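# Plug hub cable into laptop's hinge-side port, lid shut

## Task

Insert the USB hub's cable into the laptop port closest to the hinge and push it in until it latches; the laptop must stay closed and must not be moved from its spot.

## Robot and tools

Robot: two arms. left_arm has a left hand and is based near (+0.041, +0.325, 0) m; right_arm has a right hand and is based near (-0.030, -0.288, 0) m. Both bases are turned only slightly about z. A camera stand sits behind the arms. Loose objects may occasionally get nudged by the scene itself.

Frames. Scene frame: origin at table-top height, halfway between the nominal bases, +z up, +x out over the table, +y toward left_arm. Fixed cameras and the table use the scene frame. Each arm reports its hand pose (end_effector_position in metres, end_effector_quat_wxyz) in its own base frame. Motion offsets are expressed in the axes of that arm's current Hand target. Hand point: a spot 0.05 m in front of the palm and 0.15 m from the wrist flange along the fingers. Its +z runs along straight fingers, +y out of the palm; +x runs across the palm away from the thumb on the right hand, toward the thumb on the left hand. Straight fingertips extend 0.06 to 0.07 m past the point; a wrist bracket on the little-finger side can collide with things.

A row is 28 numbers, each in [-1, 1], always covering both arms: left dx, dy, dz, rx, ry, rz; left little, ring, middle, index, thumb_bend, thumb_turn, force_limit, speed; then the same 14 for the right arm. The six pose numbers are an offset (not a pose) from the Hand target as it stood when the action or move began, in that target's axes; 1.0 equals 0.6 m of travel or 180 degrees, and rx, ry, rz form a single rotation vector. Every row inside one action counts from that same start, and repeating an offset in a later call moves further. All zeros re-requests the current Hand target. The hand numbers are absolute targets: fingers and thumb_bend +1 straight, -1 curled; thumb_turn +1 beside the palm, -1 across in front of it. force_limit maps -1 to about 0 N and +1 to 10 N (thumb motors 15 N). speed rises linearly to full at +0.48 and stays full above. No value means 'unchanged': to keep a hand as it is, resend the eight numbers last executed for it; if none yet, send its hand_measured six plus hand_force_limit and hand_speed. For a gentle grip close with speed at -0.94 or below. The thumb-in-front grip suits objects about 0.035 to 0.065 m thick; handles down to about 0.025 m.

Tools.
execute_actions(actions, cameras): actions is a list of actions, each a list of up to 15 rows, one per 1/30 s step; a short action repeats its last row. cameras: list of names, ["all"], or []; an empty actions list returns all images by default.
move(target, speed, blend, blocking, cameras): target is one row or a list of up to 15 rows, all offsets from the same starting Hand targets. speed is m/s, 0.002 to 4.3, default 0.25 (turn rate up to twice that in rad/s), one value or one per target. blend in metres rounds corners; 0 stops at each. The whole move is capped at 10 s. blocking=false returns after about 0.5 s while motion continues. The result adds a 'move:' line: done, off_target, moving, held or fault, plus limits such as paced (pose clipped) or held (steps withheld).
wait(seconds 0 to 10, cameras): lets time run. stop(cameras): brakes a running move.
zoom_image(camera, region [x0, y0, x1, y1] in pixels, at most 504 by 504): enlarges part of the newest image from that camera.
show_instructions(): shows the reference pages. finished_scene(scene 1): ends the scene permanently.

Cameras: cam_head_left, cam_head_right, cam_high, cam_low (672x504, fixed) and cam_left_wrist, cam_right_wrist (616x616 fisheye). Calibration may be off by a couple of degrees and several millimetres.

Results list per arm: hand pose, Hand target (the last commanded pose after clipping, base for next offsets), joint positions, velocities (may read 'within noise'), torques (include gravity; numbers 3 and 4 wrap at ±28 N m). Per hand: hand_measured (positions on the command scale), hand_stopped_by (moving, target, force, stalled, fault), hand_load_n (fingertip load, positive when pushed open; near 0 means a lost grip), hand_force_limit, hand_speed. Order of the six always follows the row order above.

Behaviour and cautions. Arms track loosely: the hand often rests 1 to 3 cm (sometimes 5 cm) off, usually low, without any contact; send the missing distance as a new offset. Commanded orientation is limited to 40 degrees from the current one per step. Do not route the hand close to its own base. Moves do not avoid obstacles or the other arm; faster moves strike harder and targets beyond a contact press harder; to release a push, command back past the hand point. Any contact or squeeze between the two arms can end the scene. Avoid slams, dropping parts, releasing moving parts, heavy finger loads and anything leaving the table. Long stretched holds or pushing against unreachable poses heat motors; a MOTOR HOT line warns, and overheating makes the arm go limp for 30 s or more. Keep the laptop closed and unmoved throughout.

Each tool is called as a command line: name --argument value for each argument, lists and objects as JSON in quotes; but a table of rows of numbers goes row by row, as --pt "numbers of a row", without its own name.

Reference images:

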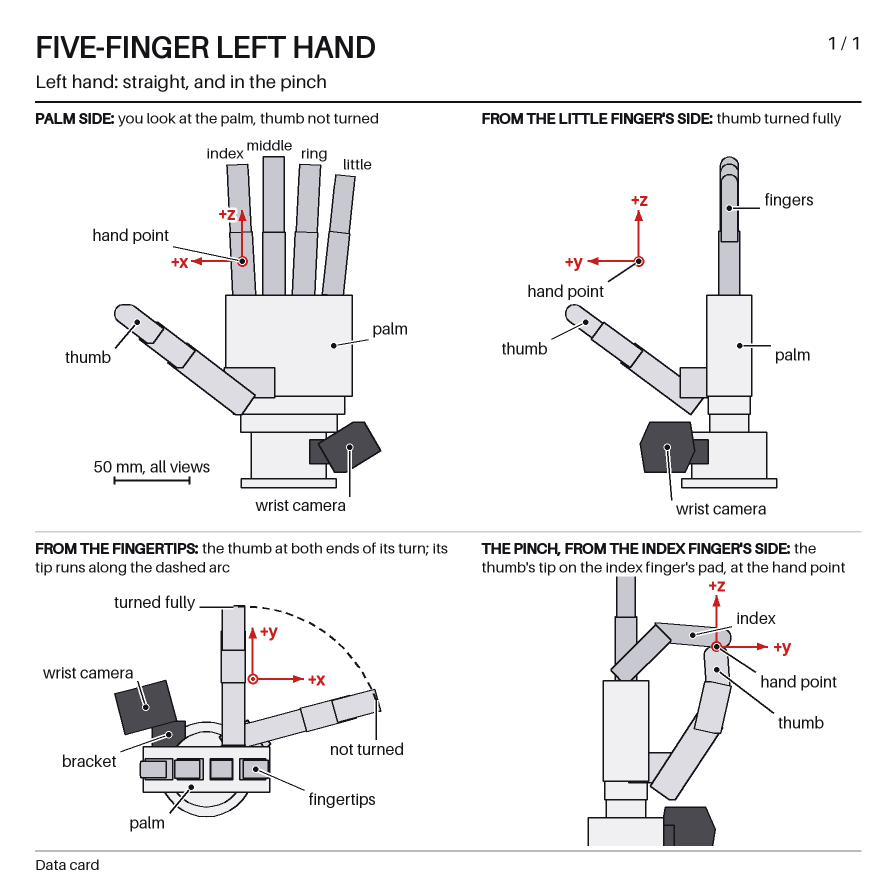

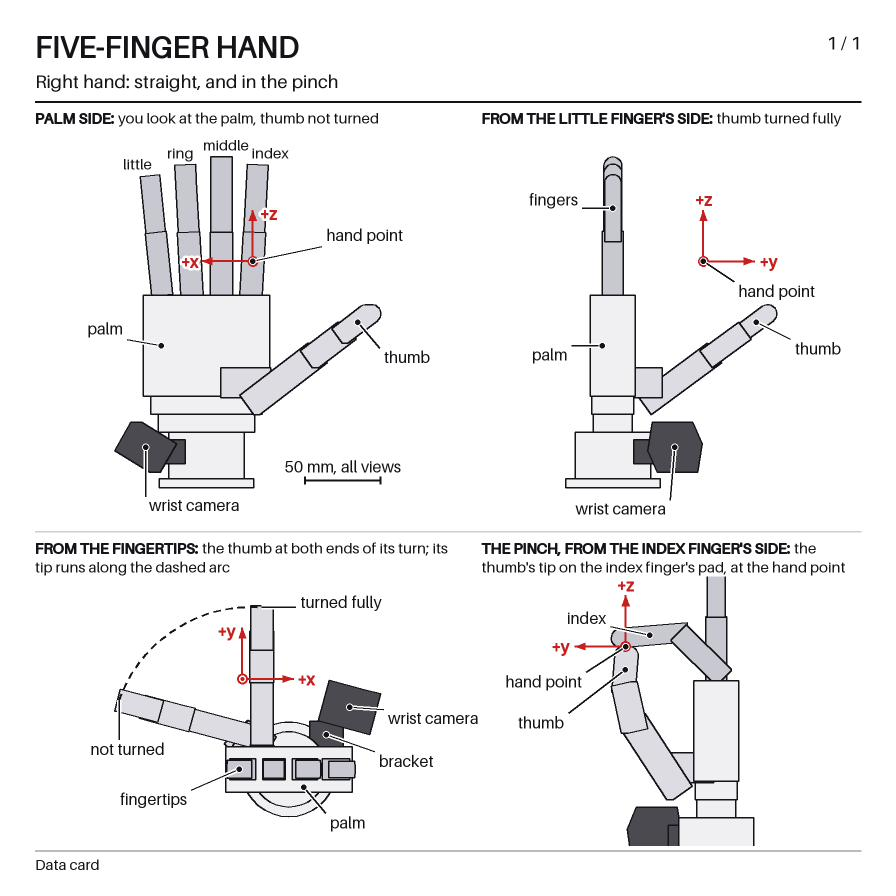

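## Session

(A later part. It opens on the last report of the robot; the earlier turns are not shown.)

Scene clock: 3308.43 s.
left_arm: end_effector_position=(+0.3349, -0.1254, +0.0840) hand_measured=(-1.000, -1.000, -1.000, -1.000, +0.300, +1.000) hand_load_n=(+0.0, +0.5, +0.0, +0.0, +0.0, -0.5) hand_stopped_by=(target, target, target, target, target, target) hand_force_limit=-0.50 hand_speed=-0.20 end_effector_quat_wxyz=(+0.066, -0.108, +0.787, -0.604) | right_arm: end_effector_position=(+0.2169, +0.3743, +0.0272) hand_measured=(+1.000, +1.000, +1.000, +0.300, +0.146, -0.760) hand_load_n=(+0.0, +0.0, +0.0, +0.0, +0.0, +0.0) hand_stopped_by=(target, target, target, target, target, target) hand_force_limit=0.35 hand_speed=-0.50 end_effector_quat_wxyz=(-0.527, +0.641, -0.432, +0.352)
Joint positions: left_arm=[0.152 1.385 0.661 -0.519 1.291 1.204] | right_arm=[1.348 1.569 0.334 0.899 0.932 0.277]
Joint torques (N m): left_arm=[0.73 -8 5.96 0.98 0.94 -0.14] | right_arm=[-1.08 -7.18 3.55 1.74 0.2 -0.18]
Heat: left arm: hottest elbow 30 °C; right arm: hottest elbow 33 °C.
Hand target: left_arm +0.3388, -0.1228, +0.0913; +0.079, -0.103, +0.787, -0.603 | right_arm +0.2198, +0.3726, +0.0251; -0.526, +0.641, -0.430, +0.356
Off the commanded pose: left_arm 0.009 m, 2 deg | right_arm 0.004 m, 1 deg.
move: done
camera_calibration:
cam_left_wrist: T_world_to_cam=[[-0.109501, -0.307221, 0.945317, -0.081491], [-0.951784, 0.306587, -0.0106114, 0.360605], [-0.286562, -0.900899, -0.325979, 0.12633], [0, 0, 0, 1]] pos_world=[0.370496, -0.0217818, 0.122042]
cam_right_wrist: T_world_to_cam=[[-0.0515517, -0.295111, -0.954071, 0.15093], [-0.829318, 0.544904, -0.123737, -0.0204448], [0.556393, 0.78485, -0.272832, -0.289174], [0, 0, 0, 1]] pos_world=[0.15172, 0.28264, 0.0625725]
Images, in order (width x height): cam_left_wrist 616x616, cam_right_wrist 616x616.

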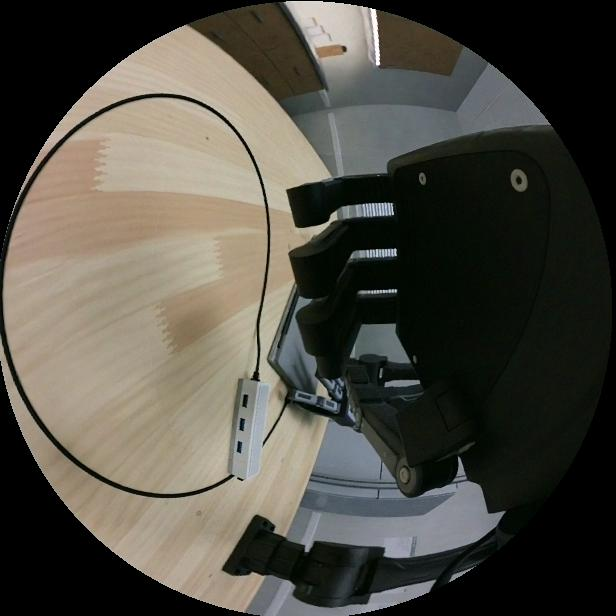

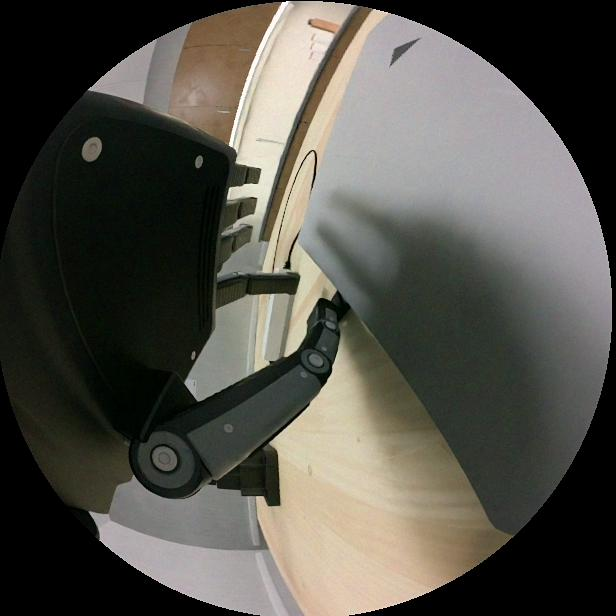

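wait --seconds 0.1 --cameras '["cam_high","cam_low","cam_head_left","cam_head_right"]'

Scene clock: 3319.03 s.
left_arm: end_effector_position=(+0.3349, -0.1254, +0.0840) hand_measured=(-1.000, -1.000, -1.000, -1.000, +0.300, +1.000) hand_load_n=(+0.0, +0.0, +0.5, +0.0, +0.0, +0.0) hand_stopped_by=(target, target, target, target, target, target) hand_force_limit=-0.50 hand_speed=-0.20 end_effector_quat_wxyz=(+0.066, -0.108, +0.787, -0.604) | right_arm: end_effector_position=(+0.2169, +0.3743, +0.0272) hand_measured=(+1.000, +1.000, +1.000, +0.300, +0.146, -0.760) hand_load_n=(+0.0, +0.0, +0.0, -0.5, +0.5, +0.0) hand_stopped_by=(target, target, target, target, target, target) hand_force_limit=0.35 hand_speed=-0.50 end_effector_quat_wxyz=(-0.527, +0.641, -0.432, +0.352)
Joint positions: left_arm=[0.152 1.385 0.661 -0.519 1.291 1.204] | right_arm=[1.348 1.569 0.334 0.899 0.932 0.277]
Joint torques (N m): left_arm=[0.85 -8.12 5.93 0.92 0.94 -0.14] | right_arm=[-1.14 -7.18 3.54 1.87 0.2 -0.18]
Heat: left arm: hottest elbow 30 °C; right arm: hottest elbow 33 °C.
Hand target: left_arm +0.3388, -0.1228, +0.0913; +0.079, -0.103, +0.787, -0.603 | right_arm +0.2198, +0.3726, +0.0251; -0.526, +0.641, -0.430, +0.356
Off the commanded pose: left_arm 0.009 m, 2 deg | right_arm 0.004 m, 1 deg.
wait: 0.10 s; at rest from the start
Images, in order (width x height): cam_head_left 672x504, cam_head_right 672x504, cam_high 672x504, cam_low 672x504.

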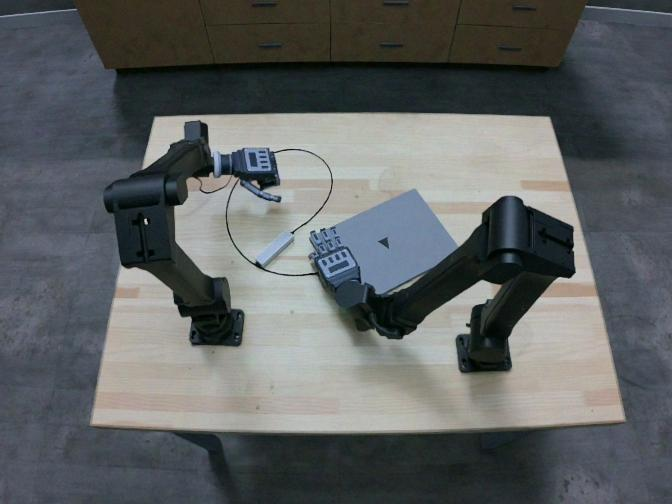

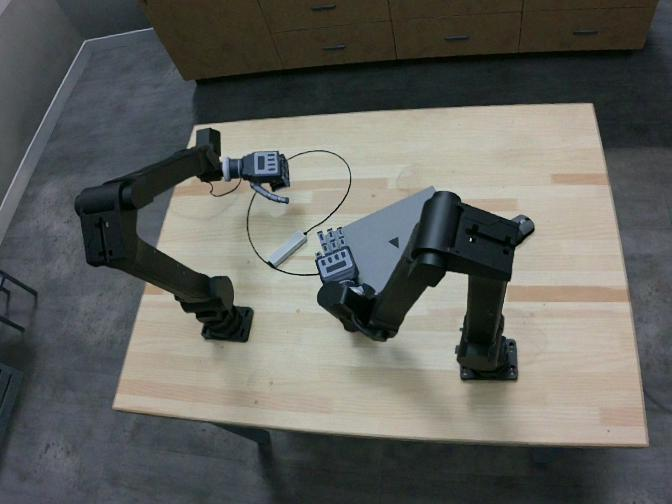

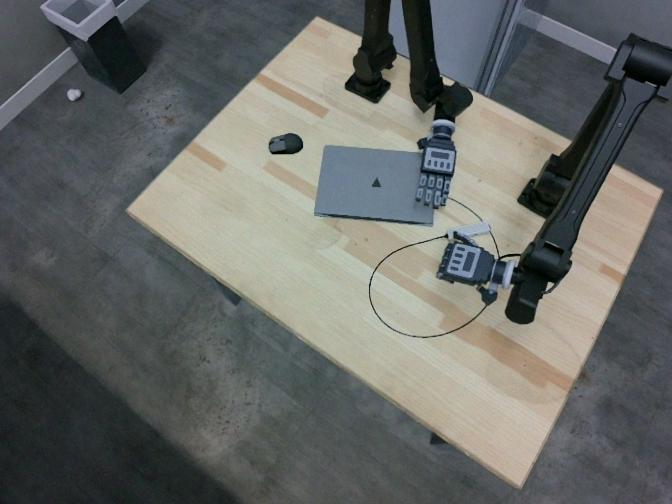

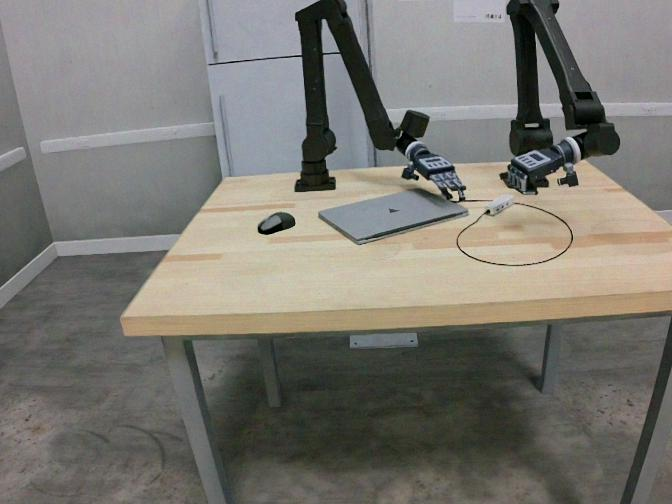

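move --pt "0 0 0 0 0 0 -1 -1 -1 -1 0.3 1 -0.5 -0.2 -0.0347 -0.05483 -0.02302 -0.0002 0.0545 0.0108 1 1 1 0.3 0.145 -0.76 0.35 -0.5" --pt "0 0 0 0 0 0 -1 -1 -1 -1 0.3 1 -0.5 -0.2 -0.0098 -0.04698 -0.01933 -0.0002 0.0545 0.0108 1 1 1 0.3 0.145 -0.76 0.35 -0.5" --pt "0 0 0 0 0 0 -1 -1 -1 -1 0.3 1 -0.5 -0.2 -0.00995 -0.01103 -0.0123 -0.0002 0.0545 0.0108 1 1 1 0.3 0.145 -0.76 0.35 -0.5" --speed 0.06 --cameras '["cam_left_wrist","cam_right_wrist"]'

zoom_image --camera "cam_right_wrist" --region '[290, 260, 390, 360]'

zoom_image --camera "cam_left_wrist" --region '[265, 365, 345, 445]'

Scene clock: 3365.63 s.
left_arm: end_effector_position=(+0.3349, -0.1254, +0.0840) hand_measured=(-1.000, -1.000, -1.000, -1.000, +0.300, +1.000) hand_load_n=(+0.0, +0.0, +0.0, +0.0, +0.0, +0.0) hand_stopped_by=(target, target, target, target, target, target) hand_force_limit=-0.50 hand_speed=-0.20 end_effector_quat_wxyz=(+0.066, -0.108, +0.787, -0.604) | right_arm: end_effector_position=(+0.2089, +0.3756, +0.0345) hand_measured=(+1.000, +1.000, +1.000, +0.300, +0.146, -0.760) hand_load_n=(+0.0, +0.0, +0.0, +0.0, +0.0, +0.0) hand_stopped_by=(target, target, target, target, target, target) hand_force_limit=0.35 hand_speed=-0.50 end_effector_quat_wxyz=(-0.493, +0.603, -0.484, +0.399)
Joint positions: left_arm=[0.152 1.385 0.661 -0.519 1.291 1.204] | right_arm=[1.44 1.536 0.426 0.577 1.176 0.495]
Joint torques (N m): left_arm=[0.79 -8.12 5.91 0.95 0.93 -0.15] | right_arm=[-1.14 -7.65 4.55 1.7 0.36 -0.15]
Heat: left arm: hottest elbow 30 °C; right arm: hottest elbow 33 °C.
Hand target: left_arm +0.3388, -0.1228, +0.0913; +0.079, -0.103, +0.787, -0.603 | right_arm +0.2120, +0.3759, +0.0330; -0.493, +0.601, -0.485, +0.400
Off the commanded pose: left_arm 0.009 m, 2 deg | right_arm 0.003 m, 0 deg.
move: done
camera_calibration:
cam_left_wrist: T_world_to_cam=[[-0.109501, -0.307221, 0.945317, -0.081491], [-0.951784, 0.306587, -0.0106114, 0.360605], [-0.286562, -0.900899, -0.325979, 0.12633], [0, 0, 0, 1]] pos_world=[0.370496, -0.0217818, 0.122042]
cam_right_wrist: T_world_to_cam=[[-0.0993517, -0.288228, -0.952394, 0.165174], [-0.722545, 0.67897, -0.130106, -0.0993027], [0.684147, 0.675222, -0.275714, -0.26913], [0, 0, 0, 1]] pos_world=[0.128784, 0.296754, 0.0701876]
Images, in order (width x height): cam_left_wrist 616x616, cam_right_wrist 616x616.

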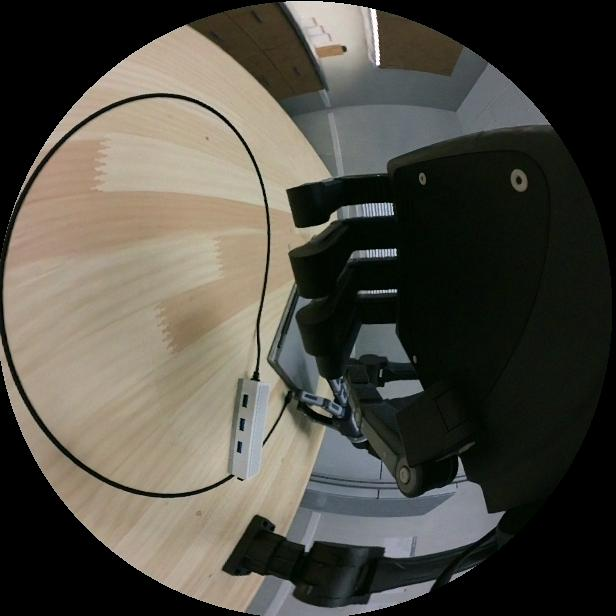

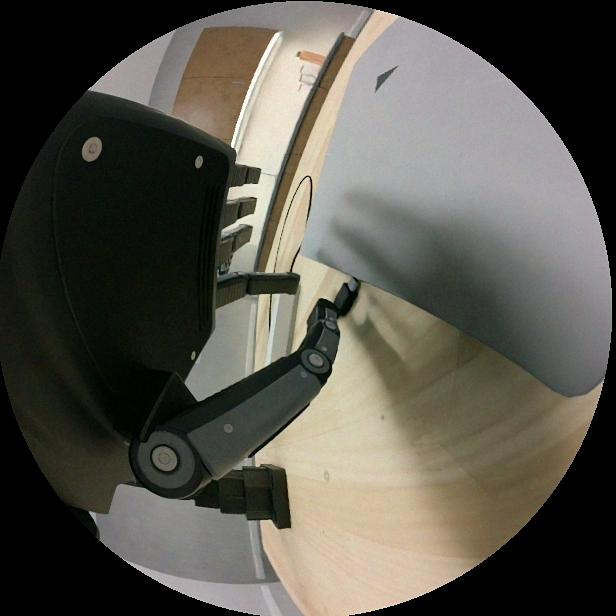

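Scaled by 5.040 from the camera's 616x616 image, which has a finer 880x880 frame.

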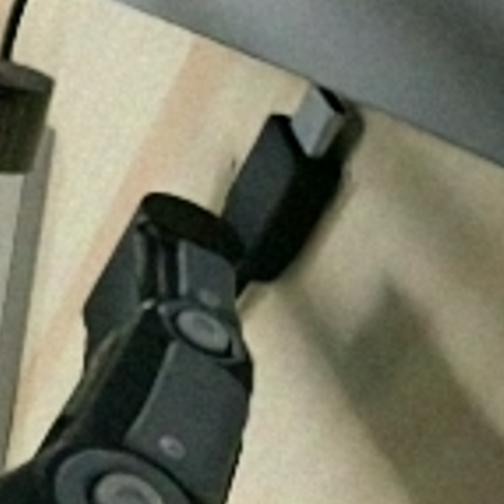

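Scaled by 6.300 from the camera's 616x616 image, which has a finer 880x880 frame.

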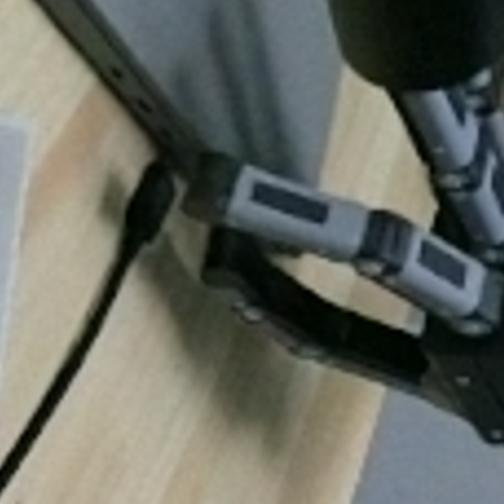

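move --target '[0,0,0,0,0,0,-1,-1,-1,-1,0.3,1,-0.5,-0.2,-0.00007,0.02582,0.00508,0,0,0,1,1,1,0.3,0.145,-0.76,0.35,-0.5]' --speed 0.025 --cameras '["cam_left_wrist","cam_right_wrist"]'

zoom_image --camera "cam_right_wrist" --region '[290, 260, 390, 360]'

zoom_image --camera "cam_left_wrist" --region '[265, 365, 345, 445]'

Scene clock: 3422.87 s.
left_arm: end_effector_position=(+0.3349, -0.1254, +0.0840) hand_measured=(-1.000, -1.000, -1.000, -1.000, +0.300, +1.000) hand_load_n=(+0.0, +0.0, +0.0, +0.0, +0.0, +0.0) hand_stopped_by=(target, target, target, target, target, target) hand_force_limit=-0.50 hand_speed=-0.20 end_effector_quat_wxyz=(+0.066, -0.108, +0.787, -0.604) | right_arm: end_effector_position=(+0.2091, +0.3765, +0.0198) hand_measured=(+1.000, +1.000, +1.000, +0.300, +0.146, -0.760) hand_load_n=(-0.5, +0.0, +0.0, +0.0, +0.0, +0.0) hand_stopped_by=(target, target, target, target, target, target) hand_force_limit=0.35 hand_speed=-0.50 end_effector_quat_wxyz=(-0.494, +0.602, -0.485, +0.398)
Joint positions: left_arm=[0.152 1.385 0.661 -0.519 1.291 1.204] | right_arm=[1.44 1.6 0.422 0.648 1.176 0.495]
Joint torques (N m): left_arm=[0.73 -8 5.93 0.99 0.94 -0.15] | right_arm=[-1.08 -7.59 3.93 1.59 0.35 -0.14]
Heat: left arm: hottest elbow 30 °C; right arm: hottest elbow 33 °C.
Hand target: left_arm +0.3388, -0.1228, +0.0913; +0.079, -0.103, +0.787, -0.603 | right_arm +0.2120, +0.3759, +0.0172; -0.493, +0.601, -0.485, +0.400
Off the commanded pose: left_arm 0.009 m, 2 deg | right_arm 0.004 m, 0 deg.
move: done
camera_calibration:
cam_left_wrist: T_world_to_cam=[[-0.109501, -0.307221, 0.945317, -0.081491], [-0.951784, 0.306587, -0.0106114, 0.360605], [-0.286562, -0.900899, -0.325979, 0.12633], [0, 0, 0, 1]] pos_world=[0.370496, -0.0217818, 0.122042]
cam_right_wrist: T_world_to_cam=[[-0.0990212, -0.285688, -0.953193, 0.150486], [-0.722525, 0.679291, -0.128537, -0.101964], [0.684217, 0.675978, -0.273681, -0.274261], [0, 0, 0, 1]] pos_world=[0.128884, 0.29765, 0.0552759]
Images, in order (width x height): cam_left_wrist 616x616, cam_right_wrist 616x616.

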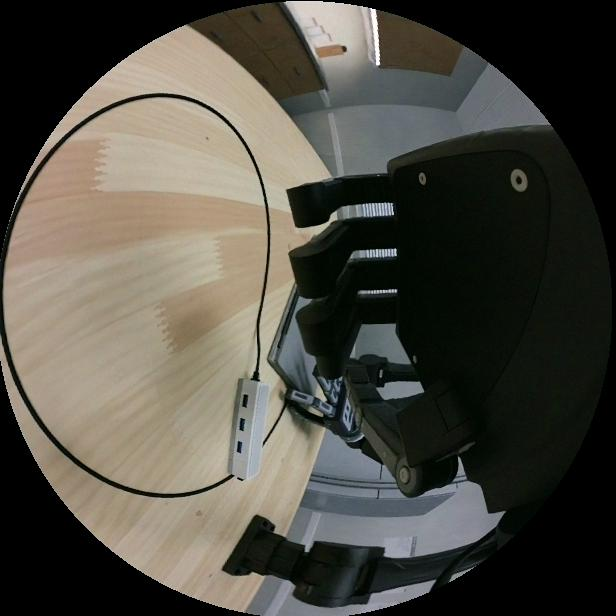

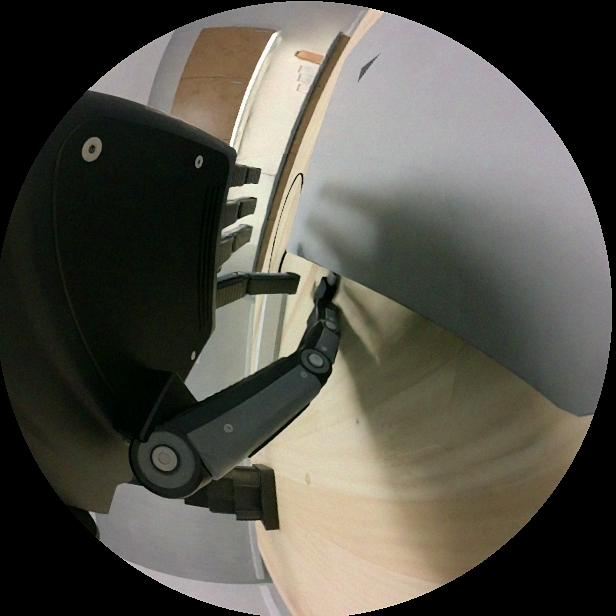

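Scaled by 5.040 from the camera's 616x616 image, which has a finer 880x880 frame.

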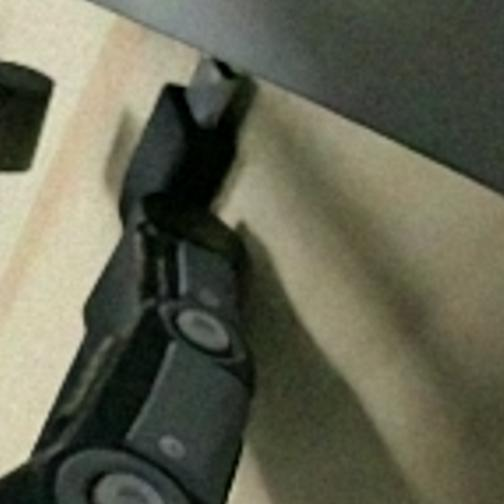

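Scaled by 6.300 from the camera's 616x616 image, which has a finer 880x880 frame.

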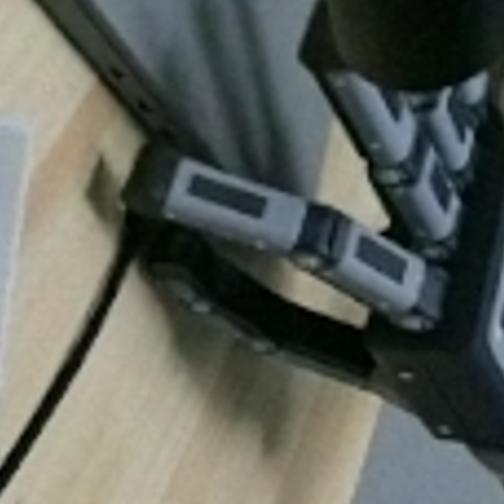

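move --target '[0,0,0,0,0,0,-1,-1,-1,-1,0.3,1,-0.5,-0.2,-0.0016,-0.00225,0.01137,0,0,0,1,1,1,0.3,0.145,-0.76,0.35,-0.5]' --speed 0.02 --cameras '["cam_left_wrist","cam_right_wrist"]'

zoom_image --camera "cam_right_wrist" --region '[290, 260, 390, 360]'

zoom_image --camera "cam_left_wrist" --region '[265, 365, 345, 445]'

Scene clock: 3434.50 s.
left_arm: end_effector_position=(+0.3349, -0.1254, +0.0840) hand_measured=(-1.000, -1.000, -1.000, -1.000, +0.300, +1.000) hand_load_n=(+0.0, +0.0, +0.0, +0.0, +0.0, +0.0) hand_stopped_by=(target, target, target, target, target, target) hand_force_limit=-0.50 hand_speed=-0.20 end_effector_quat_wxyz=(+0.066, -0.108, +0.787, -0.604) | right_arm: end_effector_position=(+0.2146, +0.3768, +0.0192) hand_measured=(+1.000, +1.000, +1.000, +0.300, +0.146, -0.760) hand_load_n=(+0.0, +0.0, +0.0, +0.0, -0.5, +0.0) hand_stopped_by=(target, target, target, target, target, target) hand_force_limit=0.35 hand_speed=-0.50 end_effector_quat_wxyz=(-0.495, +0.602, -0.486, +0.397)
Joint positions: left_arm=[0.152 1.385 0.661 -0.519 1.291 1.204] | right_arm=[1.422 1.608 0.422 0.675 1.159 0.477]
Joint torques (N m): left_arm=[0.62 -8.06 5.96 0.98 0.94 -0.14] | right_arm=[-1.2 -7.82 4.48 1.4 0.32 -0.18]
Heat: left arm: hottest elbow 30 °C; right arm: hottest elbow 33 °C.
Hand target: left_arm +0.3388, -0.1228, +0.0913; +0.079, -0.103, +0.787, -0.603 | right_arm +0.2186, +0.3783, +0.0172; -0.493, +0.601, -0.485, +0.400
Off the commanded pose: left_arm 0.009 m, 2 deg | right_arm 0.005 m, 0 deg.
move: done
camera_calibration:
cam_left_wrist: T_world_to_cam=[[-0.109501, -0.307221, 0.945317, -0.081491], [-0.951784, 0.306587, -0.0106114, 0.360605], [-0.286562, -0.900899, -0.325979, 0.12633], [0, 0, 0, 1]] pos_world=[0.370496, -0.0217818, 0.122042]
cam_right_wrist: T_world_to_cam=[[-0.100527, -0.283017, -0.953832, 0.149867], [-0.722664, 0.679707, -0.125516, -0.0984097], [0.68385, 0.676683, -0.272855, -0.278625], [0, 0, 0, 1]] pos_world=[0.134486, 0.297846, 0.054572]
Images, in order (width x height): cam_left_wrist 616x616, cam_right_wrist 616x616.

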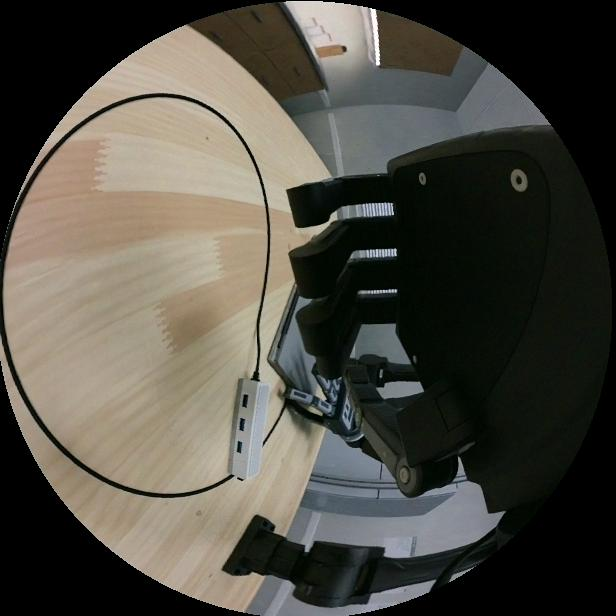

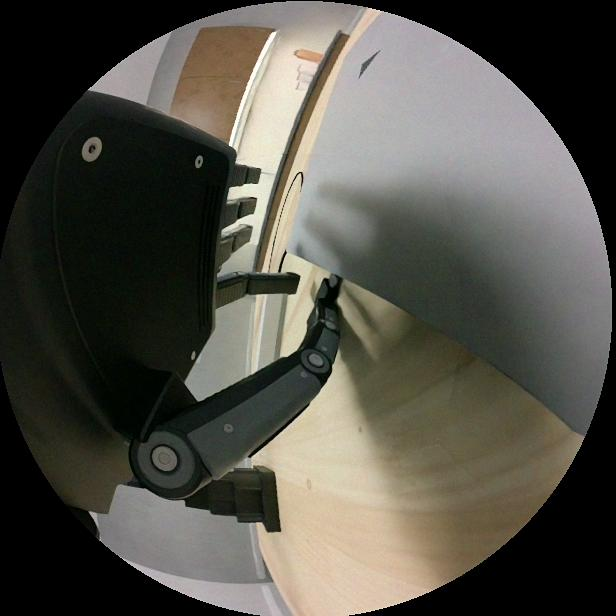

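Scaled by 5.040 from the camera's 616x616 image, which has a finer 880x880 frame.

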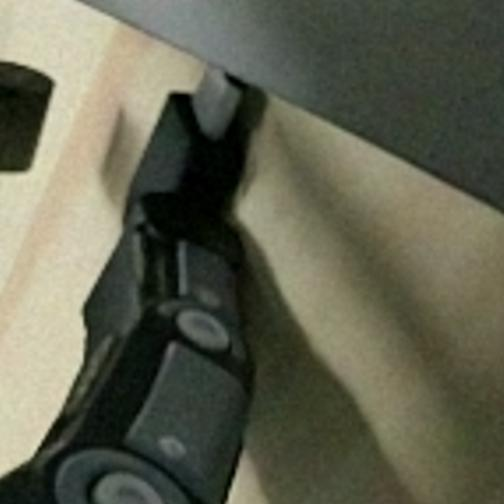

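Scaled by 6.300 from the camera's 616x616 image, which has a finer 880x880 frame.

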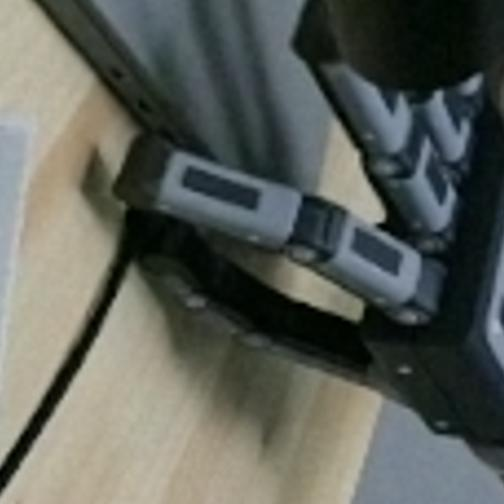

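move --target '[0,0,0,0,0,0,-1,-1,-1,-1,0.3,1,-0.5,-0.2,-0.00001,0.0049,0.00096,0,0,0,1,1,1,0.3,0.145,-0.76,0.35,-0.5]' --speed 0.02 --cameras '[]'

execute_actions --actions '[[[0,0,0,0,0,0,-1,-1,-1,-1,0.3,1,-0.5,-0.2,0,0,0,0,0,0,1,1,1,-0.35,0.145,-0.76,0.6,-0.92]]]' --cameras '[]'

wait --seconds 3 --cameras '["cam_left_wrist","cam_right_wrist"]'

zoom_image --camera "cam_right_wrist" --region '[290, 260, 390, 360]'

zoom_image --camera "cam_left_wrist" --region '[265, 365, 345, 445]'

Scene clock: 3441.70 s.
left_arm: end_effector_position=(+0.3349, -0.1254, +0.0840) hand_measured=(-1.000, -1.000, -1.000, -1.000, +0.300, +1.000) hand_load_n=(+0.0, +0.5, +0.0, +0.0, +0.0, -0.5) hand_stopped_by=(target, target, target, target, target, target) hand_force_limit=-0.50 hand_speed=-0.20 end_effector_quat_wxyz=(+0.066, -0.108, +0.787, -0.604) | right_arm: end_effector_position=(+0.2152, +0.3779, +0.0189) hand_measured=(+1.000, +1.000, +1.000, +0.300, +0.146, -0.760) hand_load_n=(+0.0, +0.0, +0.0, +0.0, -2.0, -1.0) hand_stopped_by=(target, target, target, target, target, target) hand_force_limit=0.35 hand_speed=-0.50 end_effector_quat_wxyz=(-0.497, +0.599, -0.487, +0.396)
Joint positions: left_arm=[0.152 1.385 0.661 -0.519 1.291 1.204] | right_arm=[1.421 1.616 0.422 0.693 1.159 0.474]
Joint torques (N m): left_arm=[0.79 -8.06 5.93 0.96 0.94 -0.14] | right_arm=[-1.14 -7.53 4.36 1.55 0.32 -0.18]
Heat: left arm: hottest elbow 30 °C; right arm: hottest elbow 33 °C.
Hand target: left_arm +0.3388, -0.1228, +0.0913; +0.079, -0.103, +0.787, -0.603 | right_arm +0.2187, +0.3782, +0.0142; -0.493, +0.601, -0.485, +0.400
Off the commanded pose: left_arm 0.009 m, 2 deg | right_arm 0.006 m, 1 deg.
move: done
No camera images: "cameras" was empty.

Scene clock: 3443.97 s.
left_arm: end_effector_position=(+0.3349, -0.1254, +0.0840) hand_measured=(-1.000, -1.000, -1.000, -1.000, +0.300, +1.000) hand_load_n=(+0.0, +0.0, +0.5, +0.0, +0.0, +0.0) hand_stopped_by=(target, target, target, target, target, target) hand_force_limit=-0.50 hand_speed=-0.20 end_effector_quat_wxyz=(+0.066, -0.108, +0.787, -0.604) | right_arm: end_effector_position=(+0.2154, +0.3782, +0.0194) hand_measured=(+1.000, +1.000, +1.000, -0.146, +0.146, -0.760) hand_load_n=(+0.0, +0.0, +0.0, +7.5, +2.5, -2.0) hand_stopped_by=(target, target, target, force, target, target) hand_force_limit=0.60 hand_speed=-0.92 end_effector_quat_wxyz=(-0.498, +0.598, -0.487, +0.396)
Joint positions: left_arm=[0.152 1.385 0.661 -0.519 1.291 1.204] | right_arm=[1.421 1.616 0.422 0.696 1.159 0.474]
Joint torques (N m): left_arm=[0.67 -7.94 5.9 0.99 0.94 -0.15] | right_arm=[-1.2 -7.41 4.36 1.33 0.32 -0.17]
Heat: left arm: hottest elbow 30 °C; right arm: hottest elbow 33 °C.
Hand target: left_arm +0.3388, -0.1228, +0.0913; +0.079, -0.103, +0.787, -0.603 | right_arm +0.2187, +0.3782, +0.0143; -0.493, +0.601, -0.485, +0.400
Off the commanded pose: left_arm 0.009 m, 2 deg | right_arm 0.006 m, 1 deg.
No camera images: "cameras" was empty.

Scene clock: 3446.97 s.
left_arm: end_effector_position=(+0.3349, -0.1254, +0.0840) hand_measured=(-1.000, -1.000, -1.000, -1.000, +0.300, +1.000) hand_load_n=(+0.5, +0.0, +0.5, +0.0, +0.0, -0.5) hand_stopped_by=(target, target, target, target, target, target) hand_force_limit=-0.50 hand_speed=-0.20 end_effector_quat_wxyz=(+0.066, -0.108, +0.787, -0.604) | right_arm: end_effector_position=(+0.2154, +0.3782, +0.0194) hand_measured=(+1.000, +1.000, +1.000, -0.146, +0.146, -0.760) hand_load_n=(+0.0, +0.0, +0.0, +8.0, +2.5, -2.5) hand_stopped_by=(target, target, target, force, target, target) hand_force_limit=0.60 hand_speed=-0.92 end_effector_quat_wxyz=(-0.498, +0.598, -0.487, +0.396)
Joint positions: left_arm=[0.152 1.385 0.661 -0.519 1.291 1.204] | right_arm=[1.421 1.616 0.422 0.696 1.159 0.474]
Joint torques (N m): left_arm=[0.73 -8.06 5.91 0.98 0.94 -0.15] | right_arm=[-1.2 -7.47 4.37 1.33 0.32 -0.17]
Heat: left arm: hottest elbow 30 °C; right arm: hottest elbow 33 °C.
Hand target: left_arm +0.3388, -0.1228, +0.0913; +0.079, -0.103, +0.787, -0.603 | right_arm +0.2187, +0.3782, +0.0143; -0.493, +0.601, -0.485, +0.400
Off the commanded pose: left_arm 0.009 m, 2 deg | right_arm 0.006 m, 1 deg.
wait: 3.00 s; at rest by 0.17 s
camera_calibration:
cam_left_wrist: T_world_to_cam=[[-0.109501, -0.307221, 0.945317, -0.081491], [-0.951784, 0.306587, -0.0106114, 0.360605], [-0.286562, -0.900899, -0.325979, 0.12633], [0, 0, 0, 1]] pos_world=[0.370496, -0.0217818, 0.122042]
cam_right_wrist: T_world_to_cam=[[-0.0984346, -0.273088, -0.95694, 0.146445], [-0.721637, 0.681735, -0.120321, -0.0997688], [0.685238, 0.678719, -0.264177, -0.281303], [0, 0, 0, 1]] pos_world=[0.135178, 0.298934, 0.0538213]
Images, in order (width x height): cam_left_wrist 616x616, cam_right_wrist 616x616.

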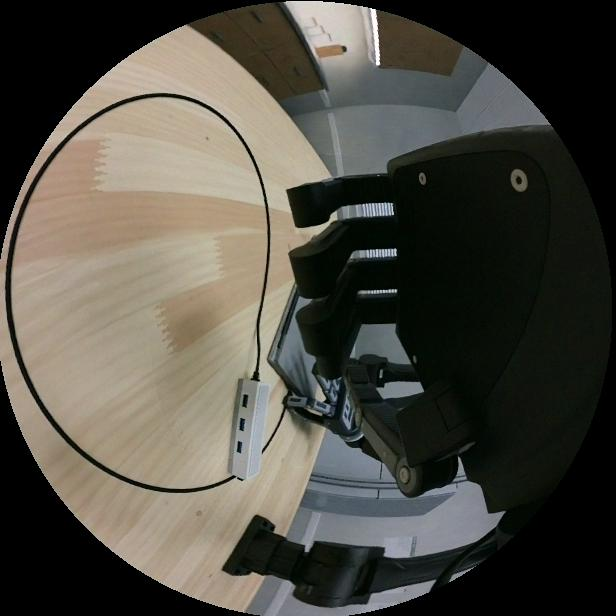

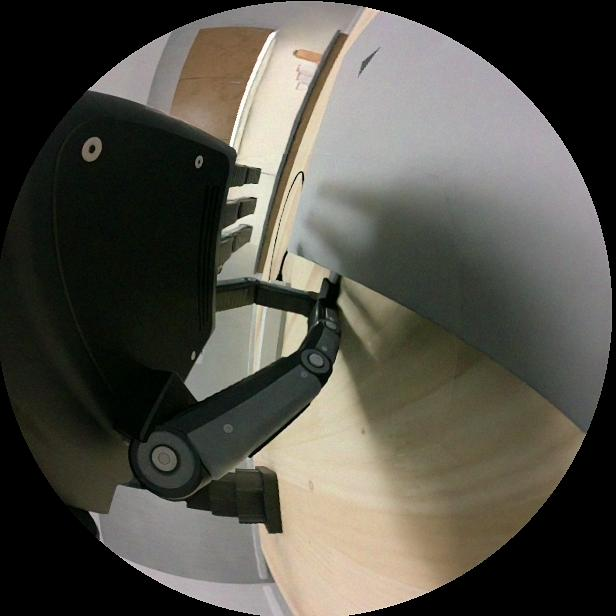

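Scaled by 5.040 from the camera's 616x616 image, which has a finer 880x880 frame.

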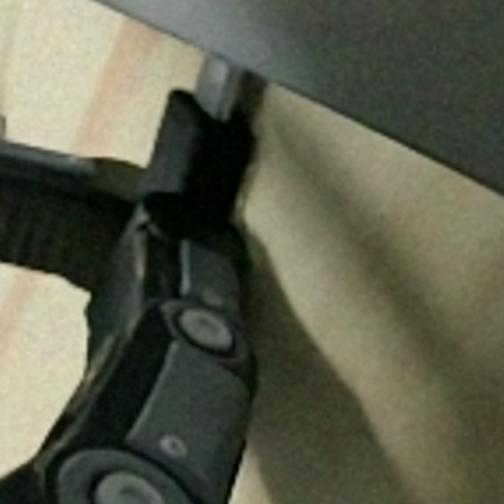

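Scaled by 6.300 from the camera's 616x616 image, which has a finer 880x880 frame.

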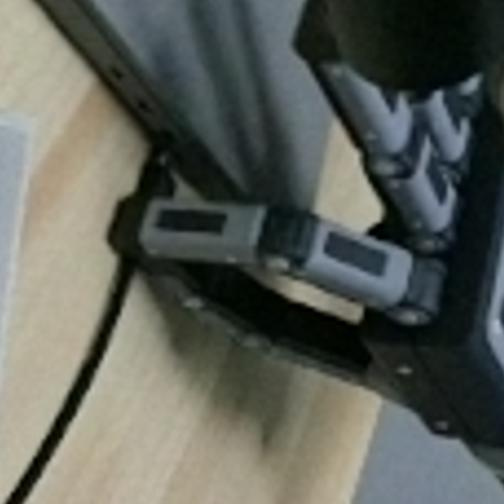

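execute_actions --actions '[[[0,0,0,0,0,0,-1,-1,-1,-1,0.3,1,-0.5,-0.2,0,0,0,0,0,0,1,1,1,0.3,0.145,-0.76,0.6,-0.7]],[[0,0,0,0,0,0,-1,-1,-1,-1,0.3,1,-0.5,-0.2,0,0,0,0,0,0,1,1,1,0.3,0.145,-0.76,0.6,-0.7]]]' --cameras '[]'

move --pt "0 0 0 0 0 0 -1 -1 -1 -1 0.3 1 -0.5 -0.2 -0.01605 -0.07235 -0.02665 0 0 0 1 1 1 0.3 0.145 -0.76 0.6 -0.7" --pt "0 0 0 0 0 0 -1 -1 -1 -1 0.3 1 -0.5 -0.2 0.00815 -0.06538 -0.01875 0 0 0 1 1 1 0.3 0.145 -0.76 0.6 -0.7" --pt "0 0 0 0 0 0 -1 -1 -1 -1 0.3 1 -0.5 -0.2 0.00805 -0.02943 -0.01168 0 0 0 1 1 1 0.3 0.145 -0.76 0.6 -0.7" --speed 0.06 --cameras '["cam_left_wrist","cam_right_wrist"]'

zoom_image --camera "cam_right_wrist" --region '[290, 260, 390, 360]'

zoom_image --camera "cam_left_wrist" --region '[265, 365, 345, 445]'

Scene clock: 3468.93 s.
left_arm: end_effector_position=(+0.3349, -0.1254, +0.0840) hand_measured=(-1.000, -1.000, -1.000, -1.000, +0.300, +1.000) hand_load_n=(+0.0, +0.5, +0.0, +0.0, +0.0, -0.5) hand_stopped_by=(target, target, target, target, target, target) hand_force_limit=-0.50 hand_speed=-0.20 end_effector_quat_wxyz=(+0.066, -0.108, +0.787, -0.604) | right_arm: end_effector_position=(+0.2154, +0.3781, +0.0190) hand_measured=(+1.000, +1.000, +1.000, +0.300, +0.146, -0.760) hand_load_n=(+0.0, +0.0, +0.0, +0.0, -2.0, +0.0) hand_stopped_by=(target, target, target, target, target, target) hand_force_limit=0.60 hand_speed=-0.70 end_effector_quat_wxyz=(-0.498, +0.599, -0.487, +0.396)
Joint positions: left_arm=[0.152 1.385 0.661 -0.519 1.291 1.204] | right_arm=[1.421 1.617 0.422 0.696 1.159 0.474]
Joint torques (N m): left_arm=[0.67 -7.94 5.93 0.94 0.94 -0.14] | right_arm=[-1.2 -7.53 4.36 1.35 0.32 -0.17]
Heat: left arm: hottest elbow 30 °C; right arm: hottest elbow 33 °C.
Hand target: left_arm +0.3388, -0.1228, +0.0913; +0.079, -0.103, +0.787, -0.603 | right_arm +0.2187, +0.3783, +0.0143; -0.493, +0.601, -0.485, +0.400
Off the commanded pose: left_arm 0.009 m, 2 deg | right_arm 0.006 m, 1 deg.
No camera images: "cameras" was empty.

Scene clock: 3472.07 s.
left_arm: end_effector_position=(+0.3349, -0.1254, +0.0840) hand_measured=(-1.000, -1.000, -1.000, -1.000, +0.300, +1.000) hand_load_n=(+0.0, +0.0, +0.0, +0.0, +0.0, -0.5) hand_stopped_by=(target, target, target, target, target, target) hand_force_limit=-0.50 hand_speed=-0.20 end_effector_quat_wxyz=(+0.066, -0.108, +0.787, -0.604) | right_arm: end_effector_position=(+0.2131, +0.3727, +0.0344) hand_measured=(+1.000, +1.000, +1.000, +0.300, +0.146, -0.760) hand_load_n=(+0.0, +0.0, +0.0, -0.5, +0.0, +0.0) hand_stopped_by=(target, target, target, target, target, target) hand_force_limit=0.60 hand_speed=-0.70 end_effector_quat_wxyz=(-0.494, +0.602, -0.485, +0.398)
Joint positions: left_arm=[0.152 1.385 0.661 -0.519 1.291 1.204] | right_arm=[1.425 1.535 0.418 0.601 1.163 0.481]
Joint torques (N m): left_arm=[0.67 -8.06 5.9 0.99 0.94 -0.15] | right_arm=[-1.08 -7.71 4.53 1.5 0.35 -0.18]
Heat: left arm: hottest elbow 30 °C; right arm: hottest elbow 33 °C.
Hand target: left_arm +0.3388, -0.1228, +0.0913; +0.079, -0.103, +0.787, -0.603 | right_arm +0.2163, +0.3728, +0.0329; -0.493, +0.601, -0.485, +0.400
Off the commanded pose: left_arm 0.009 m, 2 deg | right_arm 0.003 m, 0 deg.
move: done
camera_calibration:
cam_left_wrist: T_world_to_cam=[[-0.109501, -0.307221, 0.945317, -0.081491], [-0.951784, 0.306587, -0.0106114, 0.360605], [-0.286562, -0.900899, -0.325979, 0.12633], [0, 0, 0, 1]] pos_world=[0.370496, -0.0217818, 0.122042]
cam_right_wrist: T_world_to_cam=[[-0.100843, -0.284715, -0.953293, 0.16368], [-0.722123, 0.680059, -0.126721, -0.0950235], [0.684375, 0.675616, -0.274179, -0.270314], [0, 0, 0, 1]] pos_world=[0.132883, 0.293852, 0.0698796]
Images, in order (width x height): cam_left_wrist 616x616, cam_right_wrist 616x616.

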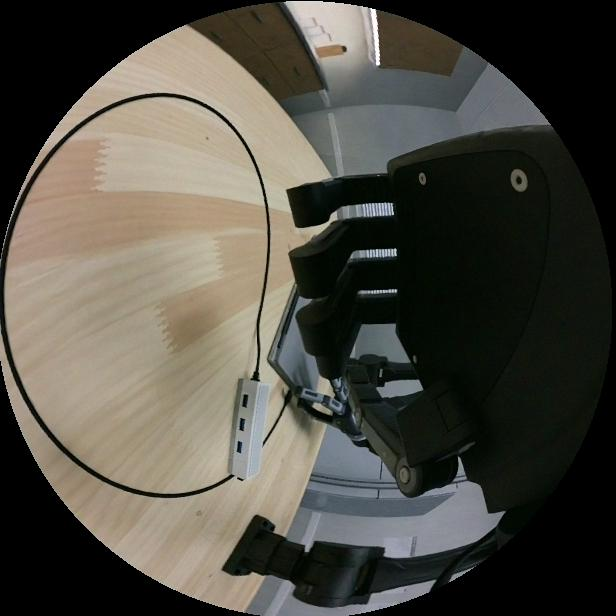

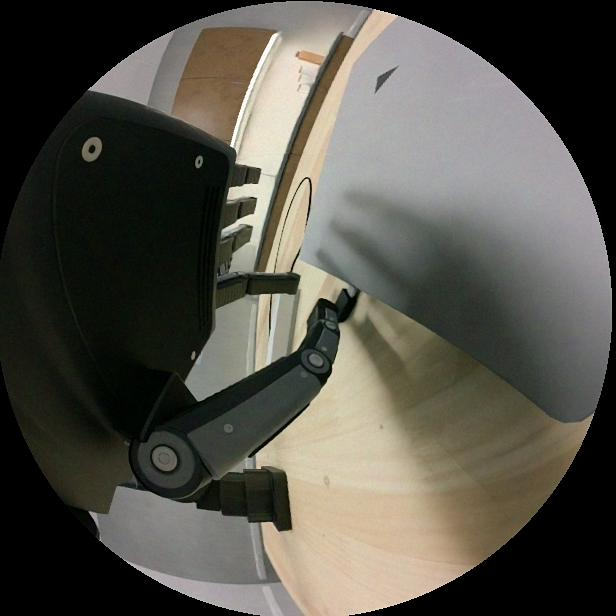

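Scaled by 5.040 from the camera's 616x616 image, which has a finer 880x880 frame.

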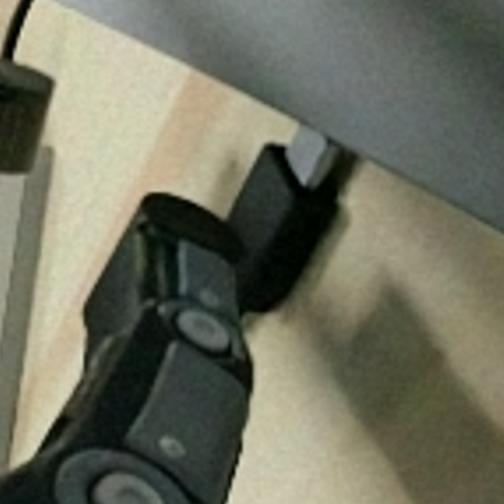

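Scaled by 6.300 from the camera's 616x616 image, which has a finer 880x880 frame.

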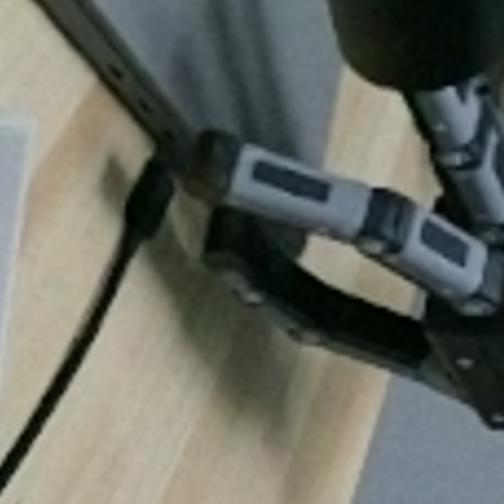

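move --target '[0,0,0,0,0,0,-1,-1,-1,-1,0.3,1,-0.5,-0.2,-0.00008,0.026,0.00338,0,0,0,1,1,1,0.3,0.145,-0.76,0.6,-0.7]' --speed 0.025 --cameras '["cam_left_wrist","cam_right_wrist"]'

zoom_image --camera "cam_right_wrist" --region '[290, 260, 390, 360]'

zoom_image --camera "cam_left_wrist" --region '[265, 365, 345, 445]'

Scene clock: 3482.10 s.
left_arm: end_effector_position=(+0.3349, -0.1254, +0.0840) hand_measured=(-1.000, -1.000, -1.000, -1.000, +0.300, +1.000) hand_load_n=(+0.0, +0.5, +0.0, +0.0, +0.0, -0.5) hand_stopped_by=(target, target, target, target, target, target) hand_force_limit=-0.50 hand_speed=-0.20 end_effector_quat_wxyz=(+0.066, -0.108, +0.787, -0.604) | right_arm: end_effector_position=(+0.2132, +0.3732, +0.0196) hand_measured=(+1.000, +1.000, +1.000, +0.300, +0.146, -0.760) hand_load_n=(+0.0, +0.0, +0.0, +0.0, +0.0, +0.0) hand_stopped_by=(target, target, target, target, target, target) hand_force_limit=0.60 hand_speed=-0.70 end_effector_quat_wxyz=(-0.494, +0.602, -0.485, +0.398)
Joint positions: left_arm=[0.152 1.385 0.661 -0.519 1.291 1.204] | right_arm=[1.425 1.598 0.413 0.668 1.163 0.481]
Joint torques (N m): left_arm=[0.73 -7.88 5.94 0.98 0.94 -0.14] | right_arm=[-0.85 -7.53 3.89 1.58 0.45 -0.14]
Heat: left arm: hottest elbow 30 °C; right arm: hottest elbow 33 °C.
Hand target: left_arm +0.3388, -0.1228, +0.0913; +0.079, -0.103, +0.787, -0.603 | right_arm +0.2153, +0.3726, +0.0172; -0.493, +0.601, -0.485, +0.400
Off the commanded pose: left_arm 0.009 m, 2 deg | right_arm 0.003 m, 0 deg.
move: done
camera_calibration:
cam_left_wrist: T_world_to_cam=[[-0.109501, -0.307221, 0.945317, -0.081491], [-0.951784, 0.306587, -0.0106114, 0.360605], [-0.286562, -0.900899, -0.325979, 0.12633], [0, 0, 0, 1]] pos_world=[0.370496, -0.0217818, 0.122042]
cam_right_wrist: T_world_to_cam=[[-0.10075, -0.285058, -0.953201, 0.149904], [-0.722174, 0.679951, -0.127011, -0.0970994], [0.684335, 0.67558, -0.274367, -0.274724], [0, 0, 0, 1]] pos_world=[0.132983, 0.294352, 0.0551806]
Images, in order (width x height): cam_left_wrist 616x616, cam_right_wrist 616x616.

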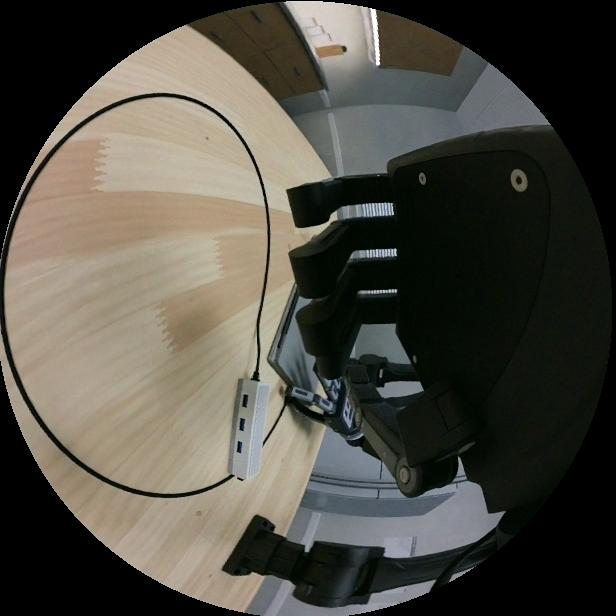

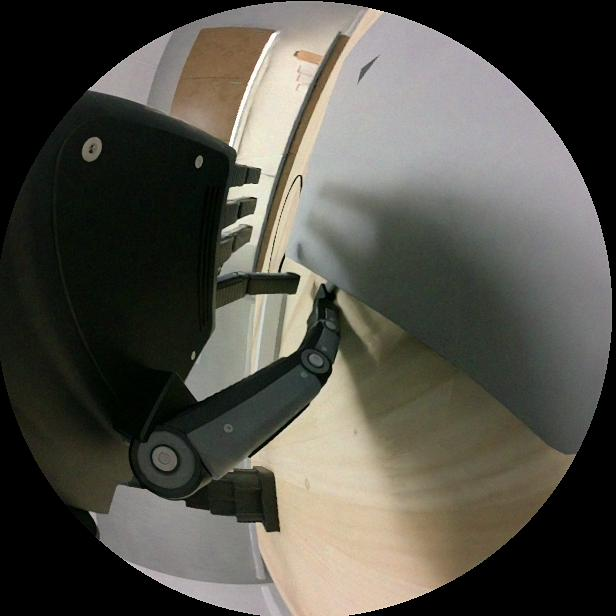

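Scaled by 5.040 from the camera's 616x616 image, which has a finer 880x880 frame.

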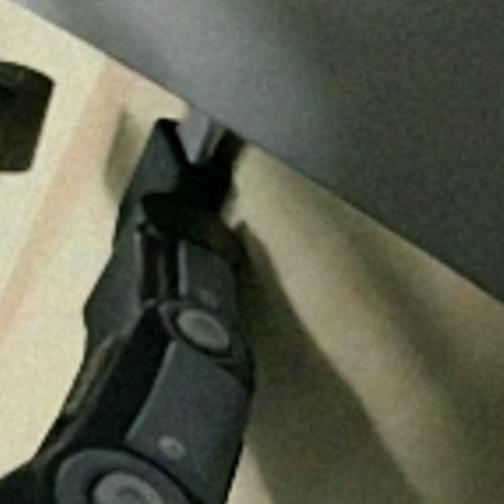

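Scaled by 6.300 from the camera's 616x616 image, which has a finer 880x880 frame.

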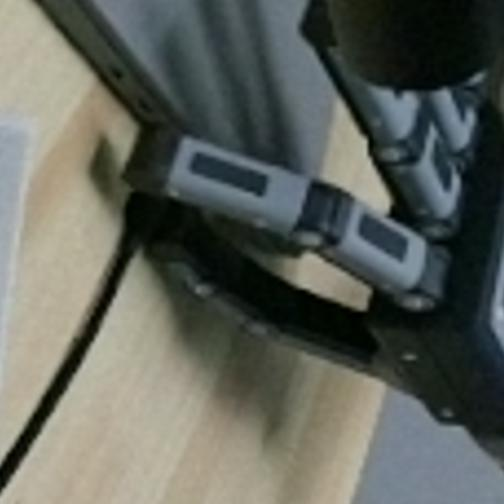

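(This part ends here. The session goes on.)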